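# Home all three axes using the teach pendant

## Task

Using the teach pendant, drive every one of the three axes until each one rests at its own home mark.

## Robot and tools

Robot: two six-joint arms, left_arm and right_arm, each ending in a five-finger hand. right_arm has a right hand; left_arm has its mirror, a left hand. Base positions in the scene frame: left_arm (+0.043, +0.409, 0) m, right_arm (-0.048, -0.336, 0) m, both almost unrotated. A camera stand is fixed to the floor behind the arms.

Frames: the scene frame has its origin at table-top height, halfway between the two nominal bases, with +z up, +x out over the table and left_arm on the +y side. Image left or right says nothing about arm names. Hand positions, orientations (quat_wxyz), velocities and Hand target in results are in each arm's own base frame. Fixed cameras and the table use the scene frame. Motion offsets are along the axes of the arm's current Hand target. The hand point is a spot about 0.15 m out from the wrist flange, 0.05 m in front of the palm: its +z runs along the straight fingers, +y out of the palm, +x across the palm away from the thumb on the right hand (toward the thumb on the left hand). Straight fingers reach 0.06 to 0.07 m past it. A wrist bracket on the little-finger side sticks out and can strike things; with fingers level the wrist may hang below the hand and touch the table first.

One row = 28 numbers, each in [-1, 1], always for both arms, in this order: left dx, dy, dz, rx, ry, rz; left thumb_turn, thumb_bend, index, middle, ring, little; left force_limit, speed; then the same 14 for the right arm. Pose numbers are offsets (not poses) from that arm's Hand target as it stood when the action or move began; 1.0 is 0.6 m or 180 degrees, and rx, ry, rz form a single rotation vector. All rows of one action count from that same start, so repeating an offset in a new call moves further. Six zeros re-request the current Hand target. Finger numbers are absolute targets: -1 open/straight, +1 closed (thumb_turn +1 puts the thumb in front of the palm). Alternatively put grasp numbers a, b, c in the first three finger places and exactly 0 in the other three: a curls index and middle and bends the thumb, b curls ring and little, c swings the thumb in front; all three at 0 is a fully open hand. force_limit maps -1..+1 to about 0..10 N at the fingertip (0..15 N for the two thumb motors). speed goes from nearly zero at -1 to full at +0.48 and above. Nothing is treated as unchanged: to keep a hand as it is, resend the eight hand numbers you last sent it (before any, use hand_measured plus hand_force_limit and hand_speed). For a gentle grip close at speed -0.94 or lower.

Tools:
- execute_actions(actions, cameras): actions is a list of actions, each a list of up to 15 rows; one row per 1/30 s control step, and a short action repeats its last row to fill 15 steps. Images come back only for an empty list or when cameras names them.
- move(target, speed, blend, stop_force, zero, blocking, cameras): target is one 28-number row or a list of up to 15 rows, every one offset from the same starting Hand targets. speed is top path speed in m/s, 0.002 to 3.6 (default 0.25; turning limited to twice that in rad/s), one value or one per target. blend in metres rounds corners in a list (0 stops at each). stop_force, in N from 3 to 120, ends an arm's path when its wrist sensor feels that much push; zero (default true) re-zeroes it first. blocking=false returns after about 0.5 s while the move continues (not allowed with stop_force). A move lasts 0.5 to 10 s, does not avoid obstacles, and the hand lags and can overshoot when fast. Avoid paths near an arm's own base.
- wait(seconds 0 to 10, cameras); stop(cameras) brakes a running move.
- zoom_image(camera, region [x0, y0, x1, y1] in pixels, at most 504 by 504) on the newest image of cam_head_left, cam_head_right, cam_high, cam_low, cam_left_wrist or cam_right_wrist (all 672x504).
- show_instructions() shows the reference pages; zero_wrist_force(arm) tares one wrist sensor; finished_scene(scene 1) ends the scene for good.

Results: end_effector_position (m), end_effector_quat_wxyz, velocities, Hand target (the last commanded pose after clipping; next offsets start from it), Joint positions and torques, Wrist force and Wrist torque (in the hand's axes, plus a line with the peak since last shown), hand_measured, hand_stopped_by (moving, target, force, stalled, fault) and hand_load_n, one per motor in the row order. A move adds a move: line such as done, off_target, moving, held or fault, with limits=paced (pose clipped) or limits=held (steps withheld). done means within 3 mm and 2 degrees; neither done nor off_target proves contact or its absence. A hand often settles short of Hand target; send the remaining gap as an offset. Commanded orientation is clipped to 32 degrees from the measured one per step. MOTOR HOT warns of heating from loads, stretched arms or pushing at an unreachable pose.

Avoid: contact force near 150 N or joint torque at its limit (wrist joints 24.3 N m) causes a fault stop of about 10 s; stiff arms fault even slightly past a firm contact, and fast touches hit harder. Keep the arms and hands from pressing on each other. Never knock a pendant or any item off the table, drop things, slam fixed objects or overload the fingers. Approach switches and buttons slowly, ideally with a small stop_force, then back away after pressing. The goal must still hold once the robot lets go.

Each tool is called after "Emit:" by a JSON object that holds its "fn" and its "kwargs".

Reference images:

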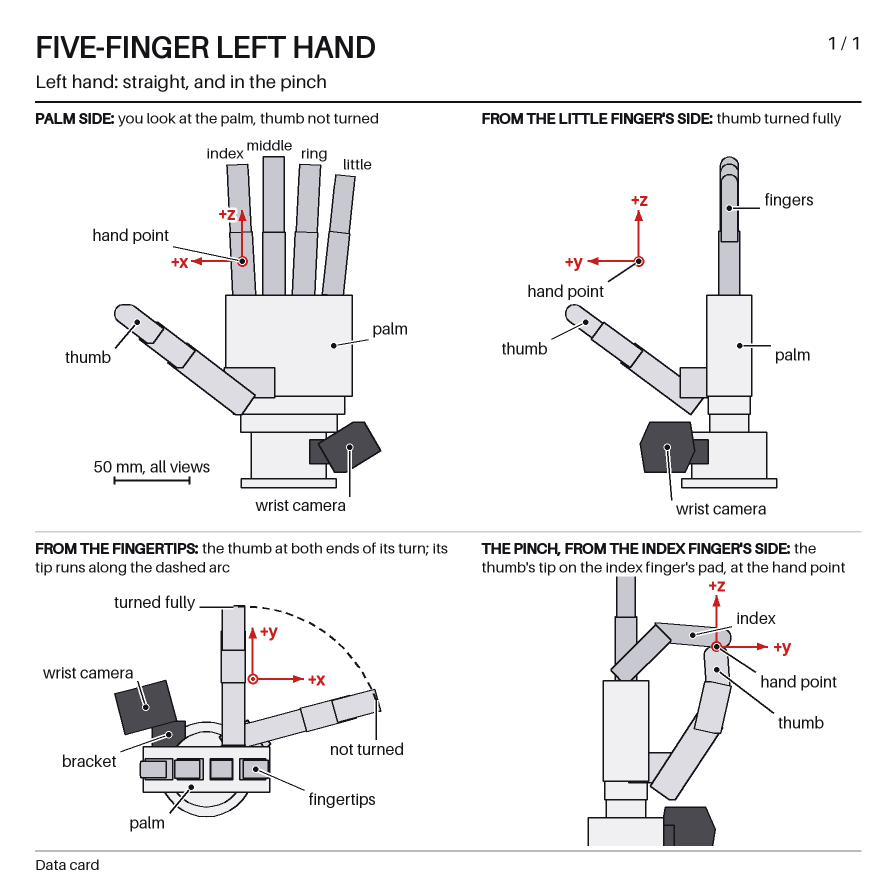

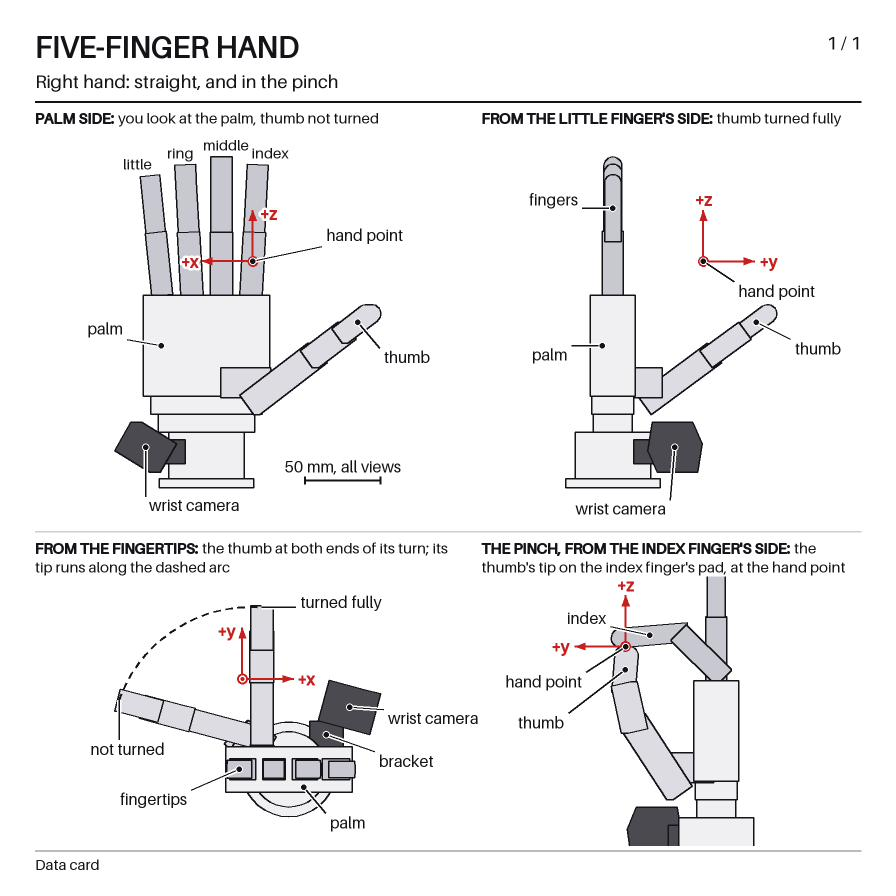

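## Session

Emit:
{"fn": "execute_actions", "kwargs": {"actions": []}}

Scene clock: 0.00 s.
left_arm: end_effector_position=(+0.7818, -0.2852, +0.2249) hand_measured=(-1.000, -1.000, -1.000, -1.000, -1.000, -1.000) hand_load_n=(+0.0, +0.0, +0.0, +0.0, -0.5, +0.0) hand_stopped_by=(target, target, target, target, target, target) hand_force_limit=0.00 hand_speed=-0.80 end_effector_quat_wxyz=(+0.092, +0.968, +0.075, +0.219) | right_arm: end_effector_position=(+0.7002, -0.0582, +0.1664) hand_measured=(-1.000, -1.000, -1.000, -1.000, -1.000, -1.000) hand_load_n=(+0.0, +0.0, -0.5, +0.0, +0.0, +0.0) hand_stopped_by=(target, target, target, target, target, target) hand_force_limit=0.00 hand_speed=-0.80 end_effector_quat_wxyz=(+0.002, +0.508, +0.861, +0.021)
Joint positions: left_arm=[3.045 -2.575 -0.372 1.845 -1.468 1.294] | right_arm=[-0.323 -0.705 0.76 1.501 1.53 -0.827]
Joint velocities: within noise
Joint torques (N m): no reading
Wrist force (N): no reading
Wrist torque (N m): no reading
Wrist force, peak (N): no reading
Hand target: left_arm +0.7818, -0.2852, +0.2249; +0.092, +0.968, +0.075, +0.219 | right_arm +0.7002, -0.0582, +0.1664; +0.002, +0.508, +0.861, +0.021

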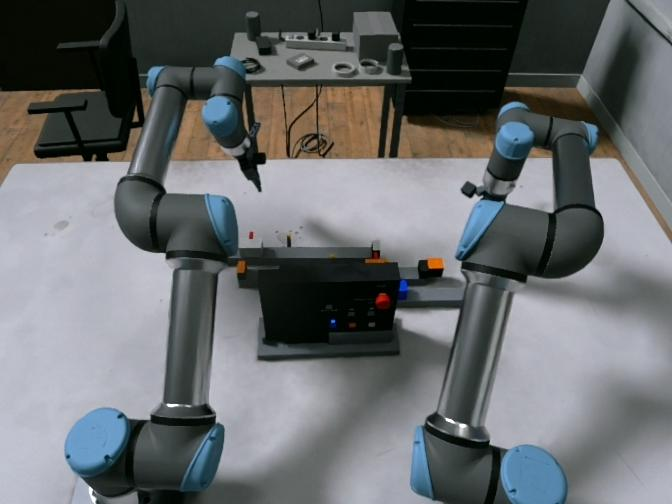

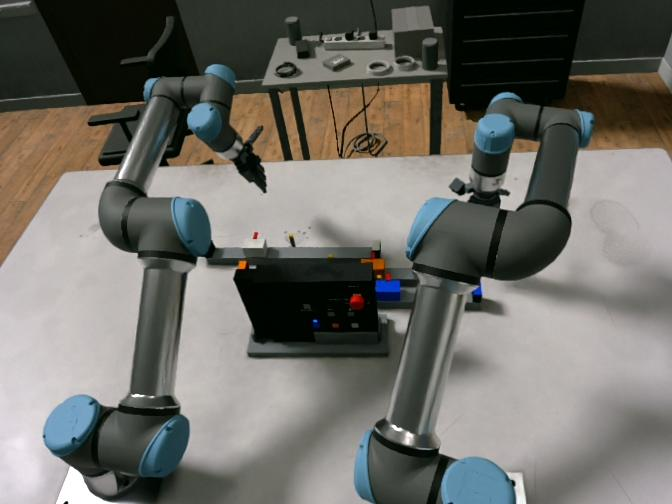

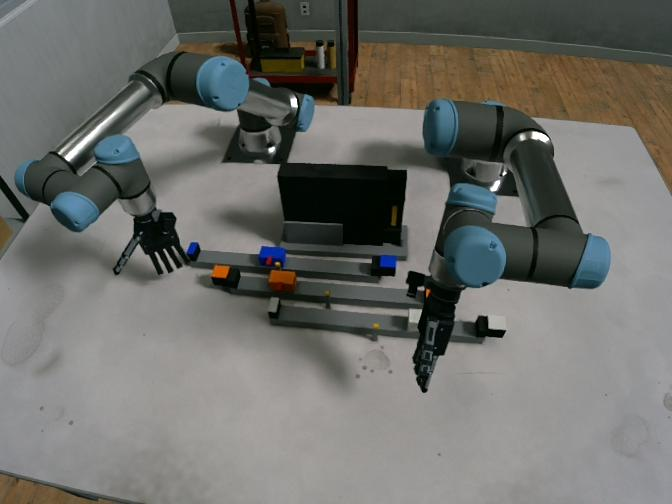

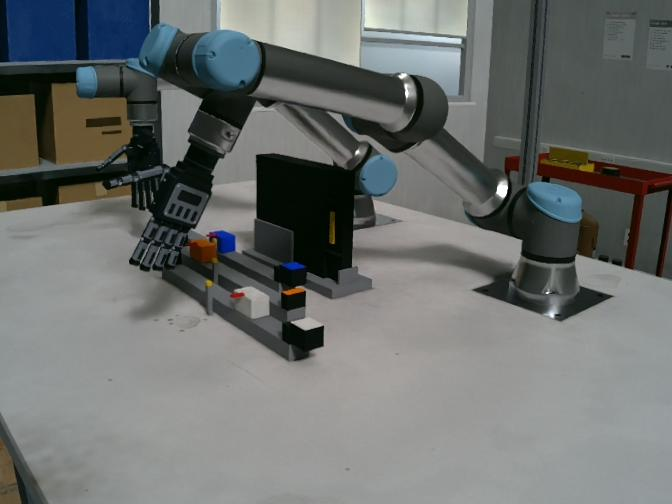

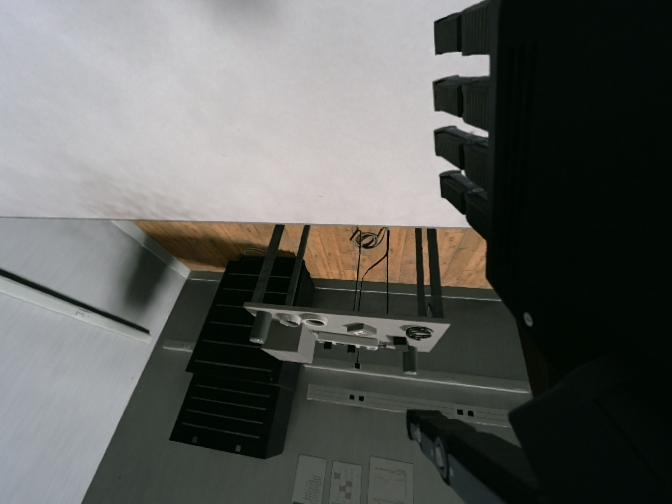

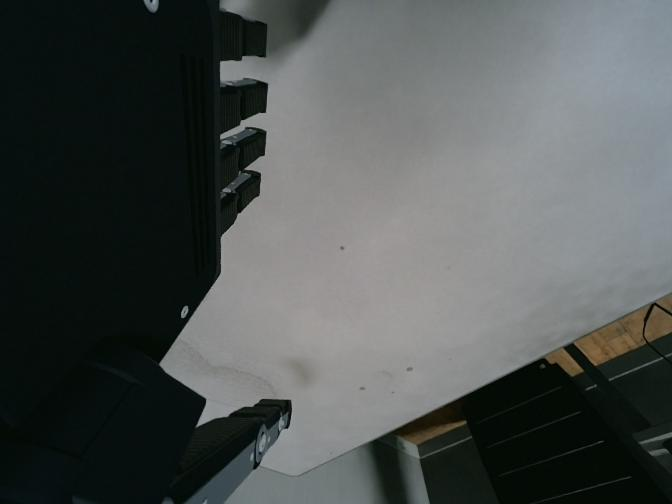

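Emit:
{"fn": "zoom_image", "kwargs": {"camera": "cam_head_left", "region": [220, 220, 480, 370]}}

Emit:
{"fn": "zoom_image", "kwargs": {"camera": "cam_head_right", "region": [200, 220, 500, 370]}}

Emit:
{"fn": "zoom_image", "kwargs": {"camera": "cam_high", "region": [170, 150, 520, 400]}}

Emit:
{"fn": "zoom_image", "kwargs": {"camera": "cam_low", "region": [130, 140, 400, 370]}}

Scaled by 1.938.

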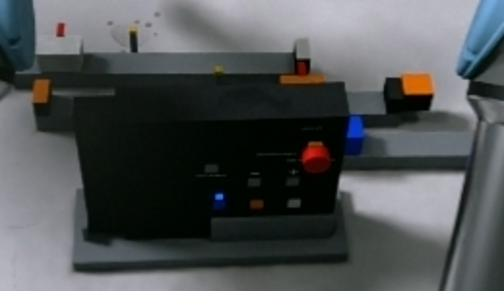

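Scaled by 1.680.

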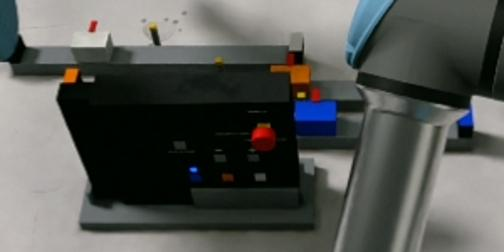

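Scaled by 1.440.

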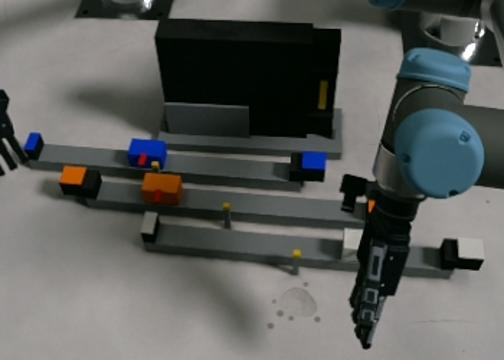

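Scaled by 1.867.

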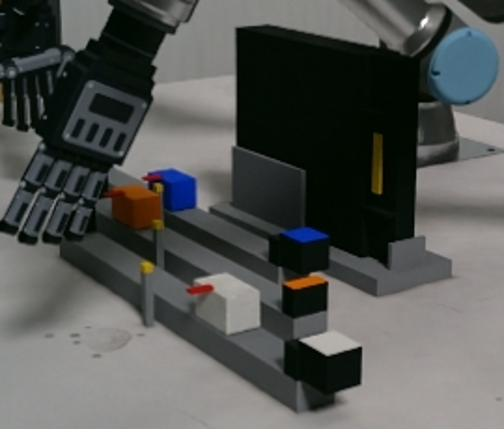

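Emit:
{"fn": "zoom_image", "kwargs": {"camera": "cam_head_left", "region": [310, 280, 410, 360]}}

Emit:
{"fn": "zoom_image", "kwargs": {"camera": "cam_head_right", "region": [290, 280, 390, 360]}}

Emit:
{"fn": "zoom_image", "kwargs": {"camera": "cam_low", "region": [240, 140, 380, 300]}}

Emit:
{"fn": "zoom_image", "kwargs": {"camera": "cam_high", "region": [270, 150, 420, 260]}}

Scaled by 5.040.

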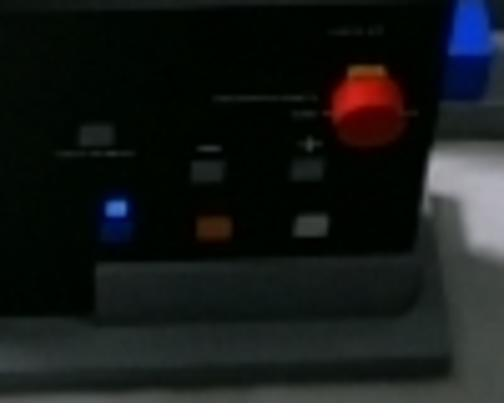

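Scaled by 5.040.

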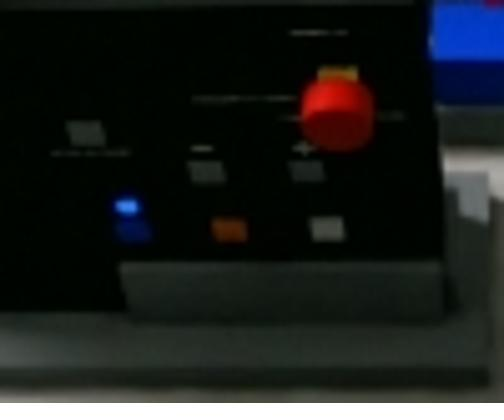

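Scaled by 3.150.

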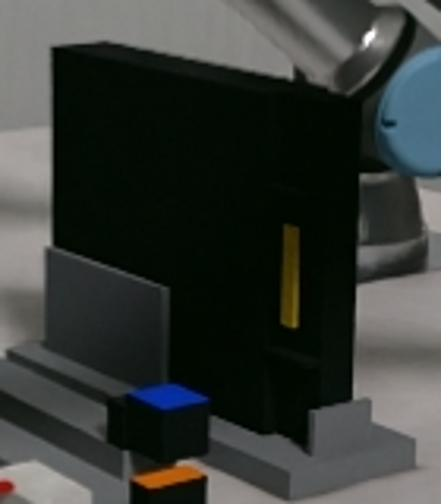

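Scaled by 3.360.

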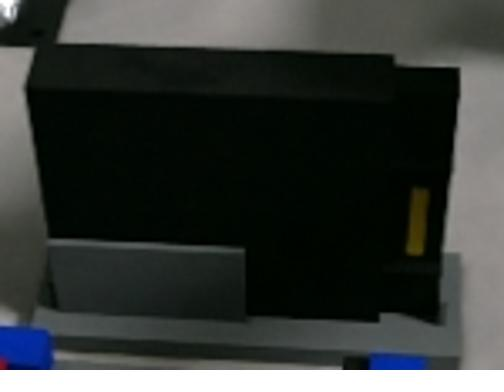

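Emit:
{"fn": "move", "kwargs": {"target": [[0,0,0,0,0,0,-1,-1,-1,-1,-1,-1,0,-0.8,0.3588,-0.0753,-0.42,0.082,-0.164,-0.295,1,-1,-1,-1,-1,-1,0,0],[0,0,0,0,0,0,-1,-1,-1,-1,-1,-1,0,-0.8,0.8668,-0.3395,-0.1368,0.1819,-0.3652,-0.6552,1,-1,-1,-1,-1,-1,0,0]], "blend": [0.08, 0], "speed": 0.3, "cameras": ["all"]}}

Scene clock: 36.73 s.
left_arm: end_effector_position=(+0.7818, -0.2852, +0.2249) hand_measured=(-1.000, -1.000, -1.000, -1.000, -1.000, -1.000) hand_load_n=(+0.0, +0.0, +0.0, +0.0, +0.0, +0.0) hand_stopped_by=(target, target, target, target, target, target) hand_force_limit=0.00 hand_speed=-0.80 end_effector_quat_wxyz=(+0.092, +0.968, +0.075, +0.219) | right_arm: end_effector_position=(+0.2683, +0.2957, +0.2494) hand_measured=(+1.000, -1.000, -1.000, -1.000, -1.000, -1.000) hand_load_n=(+0.0, +0.0, +0.0, +0.0, +0.0, +0.0) hand_stopped_by=(target, target, target, target, target, target) hand_force_limit=0.00 hand_speed=0.00 end_effector_quat_wxyz=(+0.287, -0.496, +0.710, -0.410)
Joint positions: left_arm=[3.045 -2.575 -0.372 1.845 -1.468 1.294] | right_arm=[0.925 -1.506 1.804 0.804 2.547 -2.119]
Joint torques (N m): left_arm=[1.84 59.01 19.58 -1.31 0.01 0.24] | right_arm=[5.28 -31.51 -23.13 1.89 -0.28 0.59]
Wrist force (N): left_arm=[-0.1 -0.2 0.2] | right_arm=[0.0 -0.4 -1.4]
Wrist torque (N m): left_arm=[-0.04 0.03 0.00] | right_arm=[0.00 0.20 0.20]
Wrist force, peak (N): left_arm=[-0.4 -0.2 -0.1] | right_arm=[0.1 0.5 -2.5]
Hand target: left_arm +0.7818, -0.2852, +0.2249; +0.092, +0.968, +0.075, +0.219 | right_arm +0.2682, +0.2957, +0.2495; +0.287, -0.496, +0.709, -0.410
Off the commanded pose: left_arm 0.000 m, 0 deg | right_arm 0.000 m, 0 deg.
move: done

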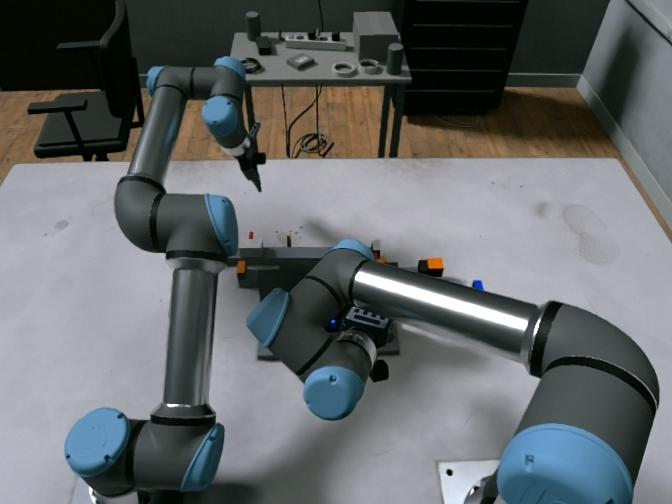

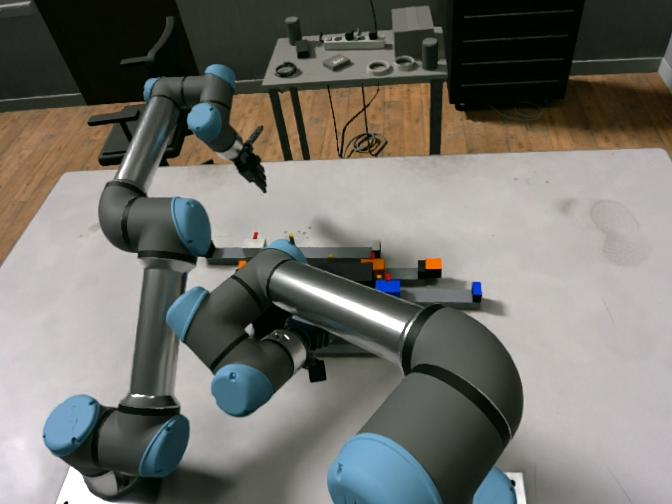

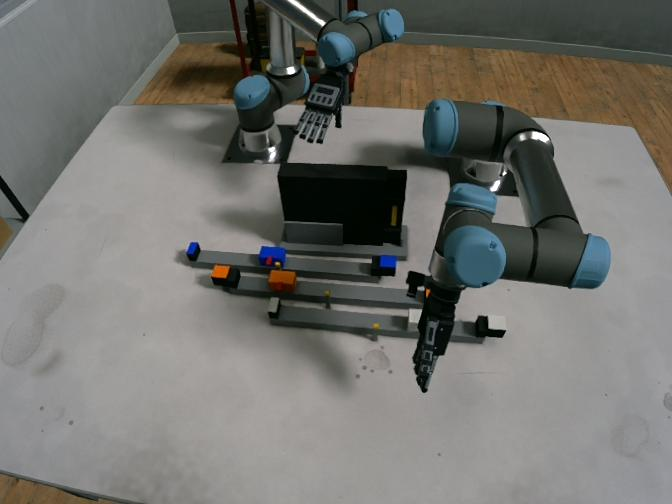

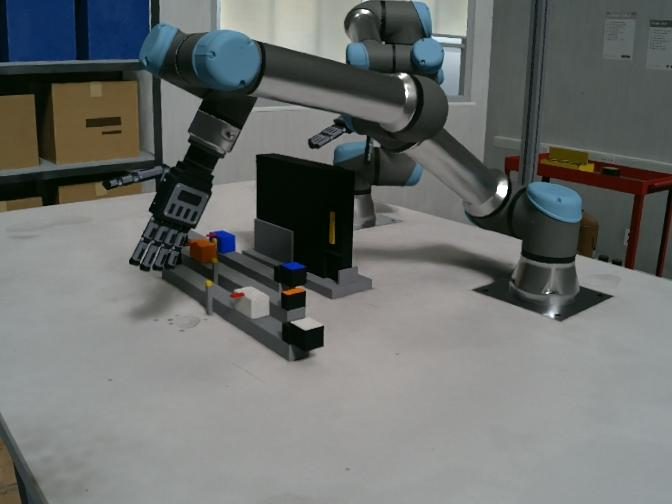

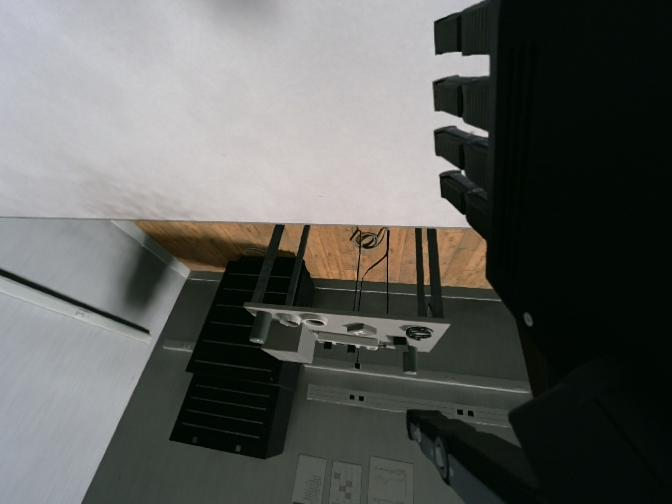

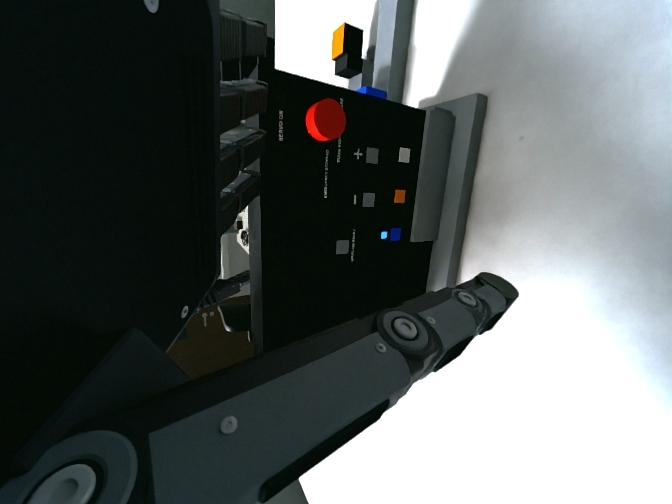

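Emit:
{"fn": "zoom_image", "kwargs": {"camera": "cam_right_wrist", "region": [250, 70, 350, 170]}}

Emit:
{"fn": "zoom_image", "kwargs": {"camera": "cam_right_wrist", "region": [310, 80, 430, 200]}}

Emit:
{"fn": "zoom_image", "kwargs": {"camera": "cam_right_wrist", "region": [310, 160, 430, 280]}}

Emit:
{"fn": "zoom_image", "kwargs": {"camera": "cam_right_wrist", "region": [240, 20, 520, 300]}}

Scaled by 5.040.

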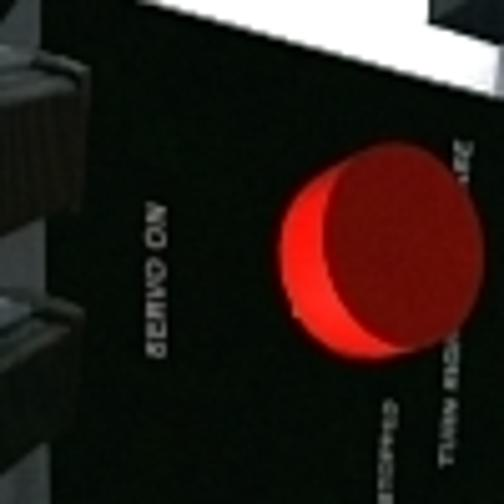

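Scaled by 4.200.

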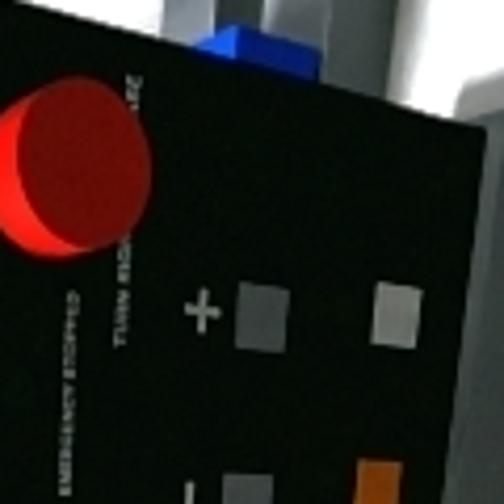

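Scaled by 4.200.

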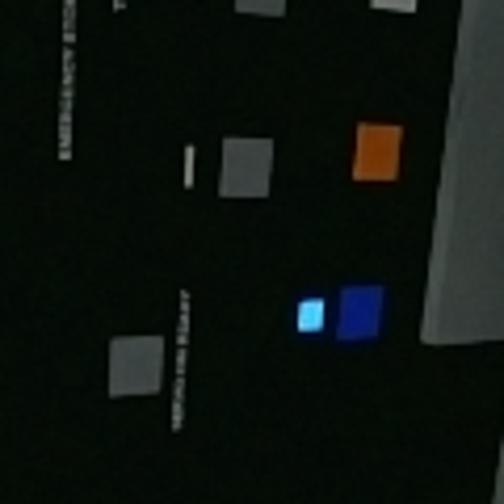

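Scaled by 1.800.

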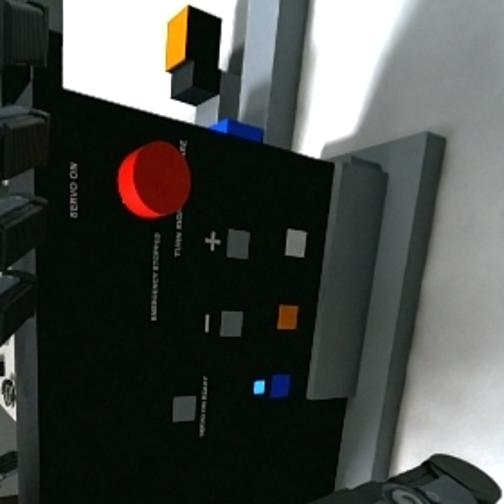

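Emit:
{"fn": "move", "kwargs": {"target": [0,0,0,0,0,0,-1,-1,-1,-1,-1,-1,0,-0.8,0.0775,-0.0473,0.1487,0,0,0,1,-1,1,1,1,1,0,0], "cameras": ["cam_right_wrist", "cam_head_left"]}}

Scene clock: 40.03 s.
left_arm: end_effector_position=(+0.7818, -0.2852, +0.2249) hand_measured=(-1.000, -1.000, -1.000, -1.000, -1.000, -1.000) hand_load_n=(+0.0, +0.0, +0.0, +0.0, +0.0, +0.0) hand_stopped_by=(target, target, target, target, target, target) hand_force_limit=0.00 hand_speed=-0.80 end_effector_quat_wxyz=(+0.092, +0.968, +0.075, +0.219) | right_arm: end_effector_position=(+0.3383, +0.2207, +0.2295) hand_measured=(+1.000, -1.000, +1.000, +1.000, +1.000, +1.000) hand_load_n=(+0.0, +0.0, +0.5, +0.0, +0.0, +0.0) hand_stopped_by=(target, target, target, target, target, target) hand_force_limit=0.00 hand_speed=0.00 end_effector_quat_wxyz=(+0.287, -0.496, +0.709, -0.410)
Joint positions: left_arm=[3.045 -2.575 -0.372 1.845 -1.468 1.294] | right_arm=[0.569 -1.672 1.947 0.484 2.33 -2.562]
Joint torques (N m): left_arm=[1.56 59.34 20.47 -1.49 0.22 0.22] | right_arm=[-4.28 -8.64 -22.9 -0.29 -1.54 -1.9]
Wrist force (N): left_arm=[-0.1 -0.2 0.0] | right_arm=[0.5 -0.1 -1.6]
Wrist torque (N m): left_arm=[-0.02 0.01 0.00] | right_arm=[0.10 0.13 0.32]
Wrist force, peak (N): left_arm=[-0.4 -0.2 -0.2] | right_arm=[-0.5 0.4 -3.5]
Hand target: left_arm +0.7818, -0.2852, +0.2249; +0.092, +0.968, +0.075, +0.219 | right_arm +0.3383, +0.2207, +0.2295; +0.287, -0.496, +0.709, -0.410
Off the commanded pose: left_arm 0.000 m, 0 deg | right_arm 0.000 m, 0 deg.
move: done
Images, in order (width x height): cam_head_left 672x504, cam_right_wrist 672x504.

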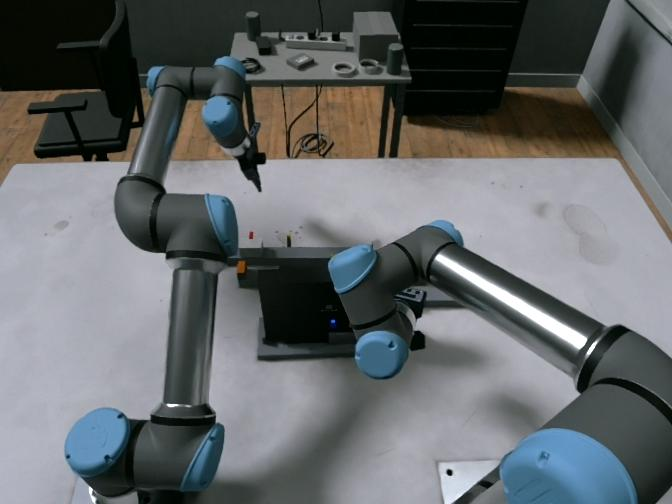

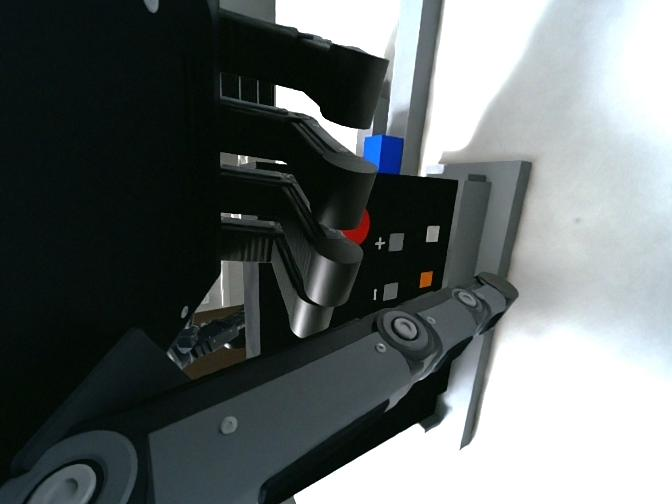

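Emit:
{"fn": "move", "kwargs": {"target": [[0,0,0,0,0,0,-1,-1,-1,-1,-1,-1,0,-0.8,0.0342,0.0181,-0.098,0,0,0,1,-1,1,1,1,1,0,0],[0,0,0,0,0,0,-1,-1,-1,-1,-1,-1,0,-0.8,0.0342,0.0181,-0.098,0,0,0,-1,-1,-1,-1,-1,-1,0,0]], "cameras": ["cam_right_wrist"]}}

Scene clock: 42.83 s.
left_arm: end_effector_position=(+0.7818, -0.2852, +0.2249) hand_measured=(-1.000, -1.000, -1.000, -1.000, -1.000, -1.000) hand_load_n=(+0.0, +0.0, +0.0, +0.0, +0.0, +0.0) hand_stopped_by=(target, target, target, target, target, target) hand_force_limit=0.00 hand_speed=-0.80 end_effector_quat_wxyz=(+0.092, +0.968, +0.075, +0.219) | right_arm: end_effector_position=(+0.2783, +0.2207, +0.2494) hand_measured=(-1.000, -1.000, -1.000, -1.000, -1.000, -1.000) hand_load_n=(-0.5, +0.0, +0.0, +0.0, +0.0, +0.0) hand_stopped_by=(target, target, target, target, target, target) hand_force_limit=0.00 hand_speed=0.00 end_effector_quat_wxyz=(+0.287, -0.496, +0.709, -0.410)
Joint positions: left_arm=[3.045 -2.575 -0.372 1.845 -1.468 1.294] | right_arm=[0.712 -1.733 1.967 0.634 2.428 -2.412]
Joint torques (N m): left_arm=[1.15 59.87 20.77 -1.38 0.3 0.27] | right_arm=[5.9 -22.96 -20.18 1.38 2.37 2.05]
Wrist force (N): left_arm=[0.1 -0.3 0.0] | right_arm=[0.7 -0.5 -1.4]
Wrist torque (N m): left_arm=[-0.05 -0.01 0.01] | right_arm=[0.02 0.11 0.32]
Wrist force, peak (N): left_arm=[-0.4 -0.2 -0.3] | right_arm=[0.6 -0.2 -2.8]
Hand target: left_arm +0.7818, -0.2852, +0.2249; +0.092, +0.968, +0.075, +0.219 | right_arm +0.2783, +0.2207, +0.2494; +0.287, -0.496, +0.709, -0.410
Off the commanded pose: left_arm 0.000 m, 0 deg | right_arm 0.000 m, 0 deg.
move: done
Images, in order (width x height): cam_right_wrist 672x504.

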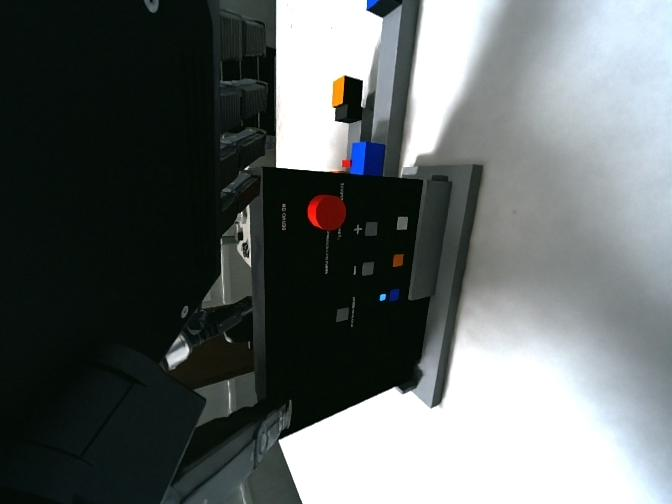

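Emit:
{"fn": "zoom_image", "kwargs": {"camera": "cam_right_wrist", "region": [270, 170, 360, 260]}}

Emit:
{"fn": "zoom_image", "kwargs": {"camera": "cam_right_wrist", "region": [310, 270, 380, 340]}}

Emit:
{"fn": "zoom_image", "kwargs": {"camera": "cam_right_wrist", "region": [250, 150, 500, 440]}}

Scaled by 5.600.

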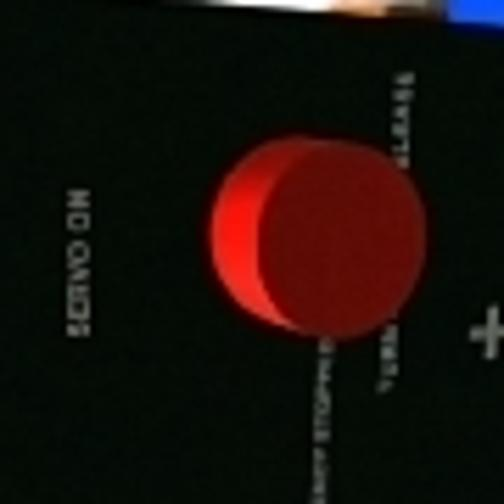

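Scaled by 7.200.

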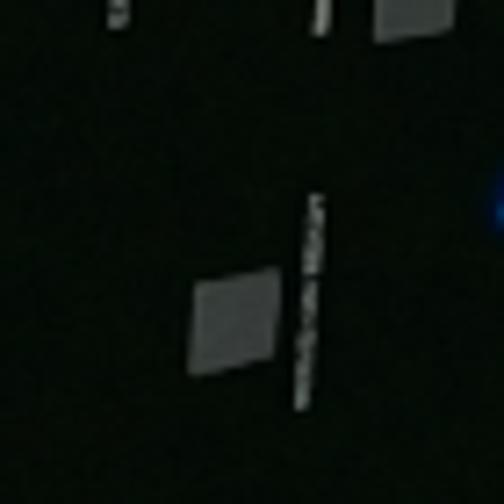

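Scaled by 1.738.

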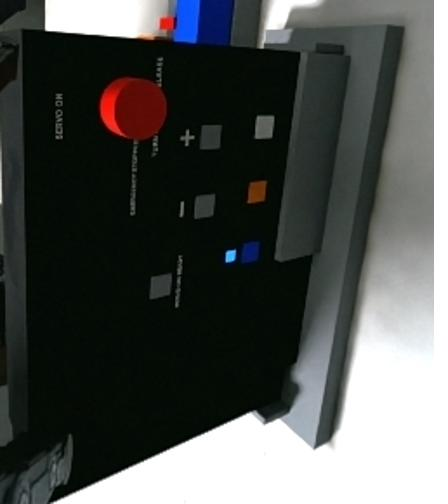

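Emit:
{"fn": "move", "kwargs": {"target": [0,0,0,0,0,0,-1,-1,-1,-1,-1,-1,0,-0.8,-0.0862,-0.1112,0.157,0.0831,-0.0515,-0.0213,-1,-1,-1,-1,-1,-1,0,0], "speed": 0.15, "cameras": ["cam_right_wrist", "cam_head_left", "cam_low"]}}

Scene clock: 53.00 s.
left_arm: end_effector_position=(+0.7818, -0.2852, +0.2249) hand_measured=(-1.000, -1.000, -1.000, -1.000, -1.000, -1.000) hand_load_n=(+0.0, +0.0, +0.0, +0.0, +0.0, +0.0) hand_stopped_by=(target, target, target, target, target, target) hand_force_limit=0.00 hand_speed=-0.80 end_effector_quat_wxyz=(+0.092, +0.968, +0.075, +0.219) | right_arm: end_effector_position=(+0.4039, +0.2299, +0.2601) hand_measured=(-1.000, -1.000, -1.000, -1.000, -1.000, -1.000) hand_load_n=(-0.5, +0.0, +0.0, +0.0, +0.0, +0.0) hand_stopped_by=(target, target, target, target, target, target) hand_force_limit=0.00 hand_speed=0.00 end_effector_quat_wxyz=(+0.392, -0.510, +0.608, -0.466)
Joint positions: left_arm=[3.045 -2.575 -0.372 1.845 -1.468 1.294] | right_arm=[0.47 -1.765 2.028 0.06 2.19 -2.949]
Joint torques (N m): left_arm=[1.79 59.62 20.48 -1.51 0.63 0.24] | right_arm=[-3.34 -21.45 -28.51 -1.39 0.2 -1.46]
Wrist force (N): left_arm=[-0.4 -0.1 0.0] | right_arm=[0.0 -0.5 -1.9]
Wrist torque (N m): left_arm=[-0.01 0.06 -0.02] | right_arm=[0.02 0.30 0.20]
Wrist force, peak (N): left_arm=[-0.1 -0.2 -0.3] | right_arm=[0.5 -0.1 -2.5]
Hand target: left_arm +0.7818, -0.2852, +0.2249; +0.092, +0.968, +0.075, +0.219 | right_arm +0.4040, +0.2300, +0.2602; +0.392, -0.510, +0.608, -0.466
Off the commanded pose: left_arm 0.000 m, 0 deg | right_arm 0.000 m, 0 deg.
move: done
Images, in order (width x height): cam_head_left 672x504, cam_low 672x504, cam_right_wrist 672x504.

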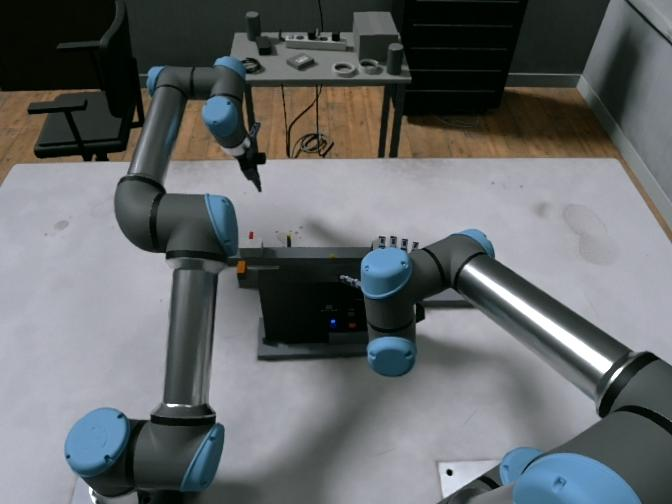

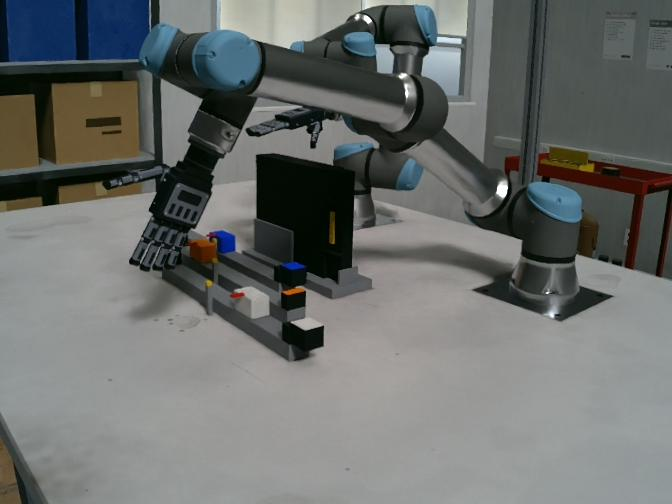

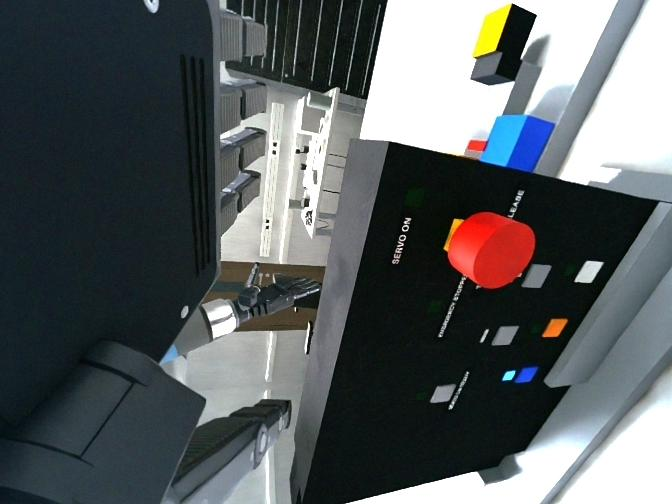

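Much better view.

Emit:
{"fn": "zoom_image", "kwargs": {"camera": "cam_right_wrist", "region": [380, 170, 560, 310]}}

Emit:
{"fn": "zoom_image", "kwargs": {"camera": "cam_right_wrist", "region": [400, 250, 620, 430]}}

Emit:
{"fn": "zoom_image", "kwargs": {"camera": "cam_right_wrist", "region": [420, 350, 500, 430]}}

Emit:
{"fn": "zoom_image", "kwargs": {"camera": "cam_right_wrist", "region": [420, 270, 490, 340]}}

Scaled by 2.800.

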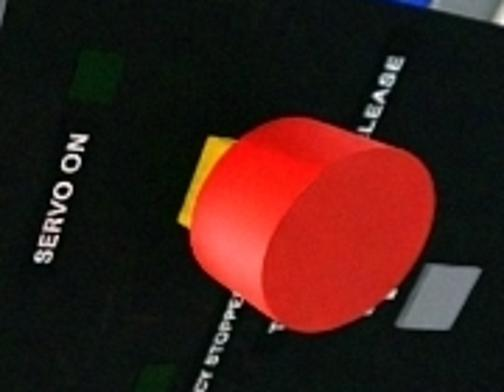

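Scaled by 2.291.

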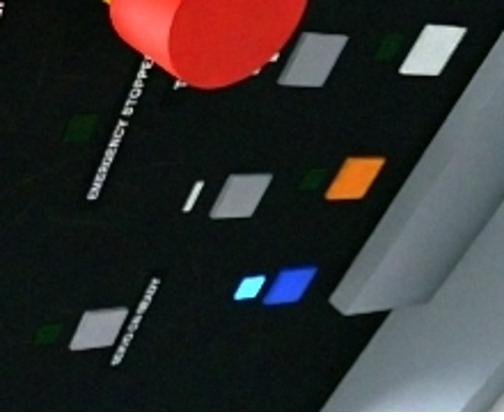

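Scaled by 6.300.

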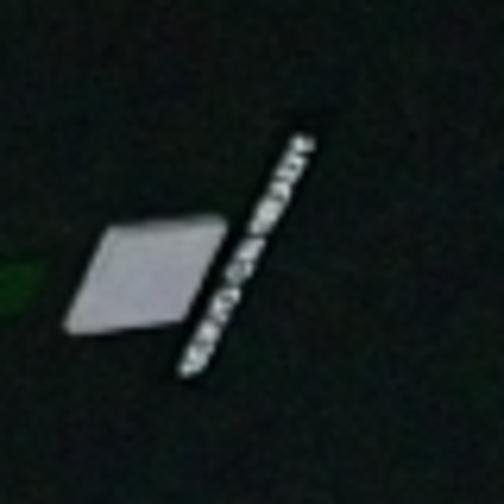

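Scaled by 7.200.

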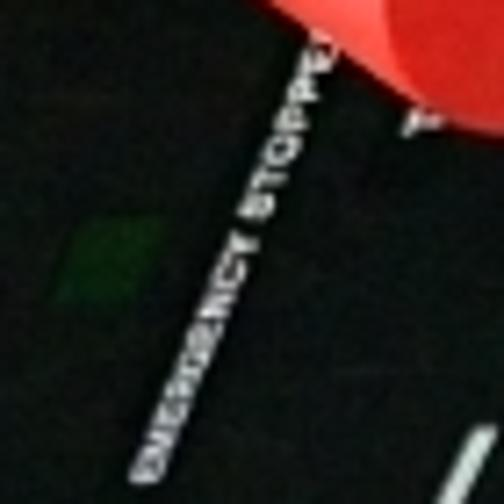

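Emit:
{"fn": "move", "kwargs": {"target": [[0,0,0,0,0,0,-1,-1,-1,-1,-1,-1,0,-0.8,0.0025,0.0682,-0.2547,0,0,0,-1,-1,-1,-1,-1,-1,0,0],[0,0,0,0,0,0,-1,-1,-1,-1,-1,-1,0,-0.8,-0.1293,0.2833,-0.284,-0.0832,-0.0515,-0.0213,-1,-1,-1,-1,-1,-1,0,0]], "speed": 0.2, "blend": [0.02, 0], "cameras": ["cam_right_wrist", "cam_head_left"]}}

Scene clock: 67.47 s.
left_arm: end_effector_position=(+0.7818, -0.2852, +0.2249) hand_measured=(-1.000, -1.000, -1.000, -1.000, -1.000, -1.000) hand_load_n=(+0.0, +0.0, +0.0, +0.0, +0.0, +0.0) hand_stopped_by=(target, target, target, target, target, target) hand_force_limit=0.00 hand_speed=-0.80 end_effector_quat_wxyz=(+0.092, +0.968, +0.075, +0.219) | right_arm: end_effector_position=(+0.2122, +0.3427, +0.1402) hand_measured=(-1.000, -1.000, -1.000, -1.000, -1.000, -1.000) hand_load_n=(+0.0, +0.0, +0.0, +0.0, +0.0, +0.0) hand_stopped_by=(target, target, target, target, target, target) hand_force_limit=0.00 hand_speed=0.00 end_effector_quat_wxyz=(-0.354, +0.612, -0.612, +0.354)
Joint positions: left_arm=[3.045 -2.575 -0.372 1.845 -1.468 1.294] | right_arm=[1.049 -1.515 2.063 0.309 2.421 -2.425]
Joint torques (N m): left_arm=[1.9 59.2 20.31 -1.59 0.63 0.15] | right_arm=[-4.48 -13.35 -7.69 2.56 -0.29 -1.39]
Wrist force (N): left_arm=[-0.2 -0.3 0.0] | right_arm=[-0.1 0.0 -1.6]
Wrist torque (N m): left_arm=[-0.04 0.02 0.00] | right_arm=[0.12 0.22 0.31]
Wrist force, peak (N): left_arm=[-0.2 -0.4 -0.1] | right_arm=[0.4 -1.0 -3.3]
Hand target: left_arm +0.7818, -0.2852, +0.2249; +0.092, +0.968, +0.075, +0.219 | right_arm +0.2121, +0.3427, +0.1400; -0.354, +0.612, -0.612, +0.354
Off the commanded pose: left_arm 0.000 m, 0 deg | right_arm 0.000 m, 0 deg.
move: done
Images, in order (width x height): cam_head_left 672x504, cam_right_wrist 672x504.

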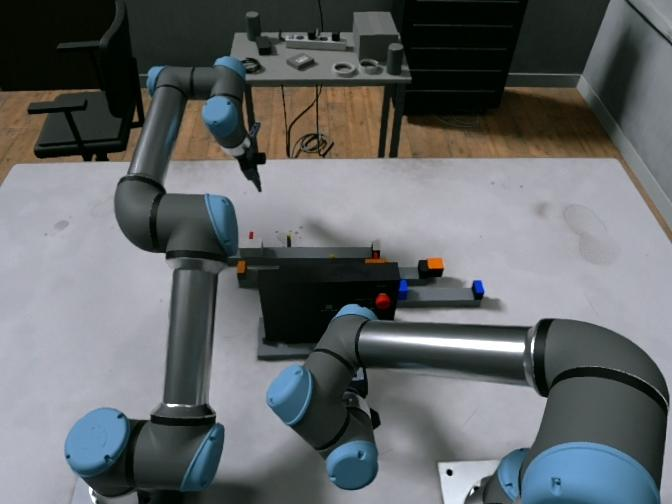

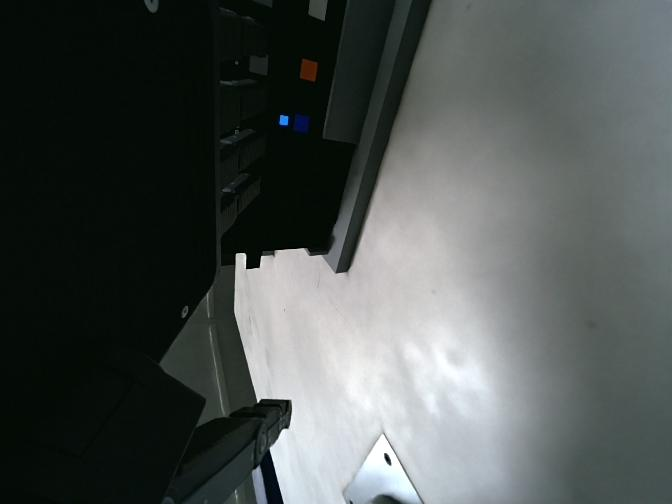

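Emit:
{"fn": "zoom_image", "kwargs": {"camera": "cam_right_wrist", "region": [200, 0, 360, 160]}}

Emit:
{"fn": "zoom_image", "kwargs": {"camera": "cam_right_wrist", "region": [200, 120, 360, 280]}}

Scaled by 3.150.

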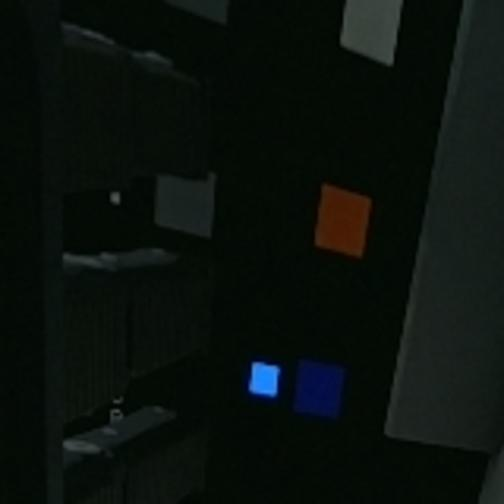

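Scaled by 3.150.

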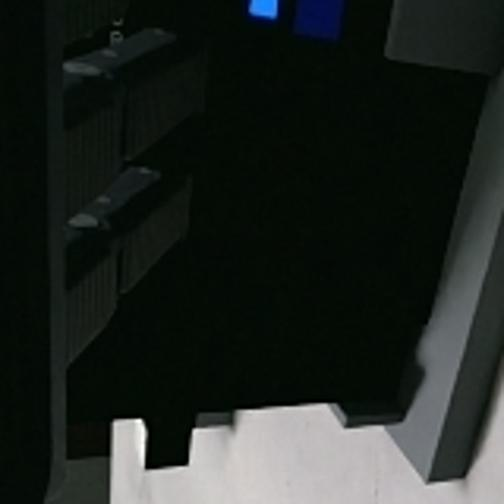

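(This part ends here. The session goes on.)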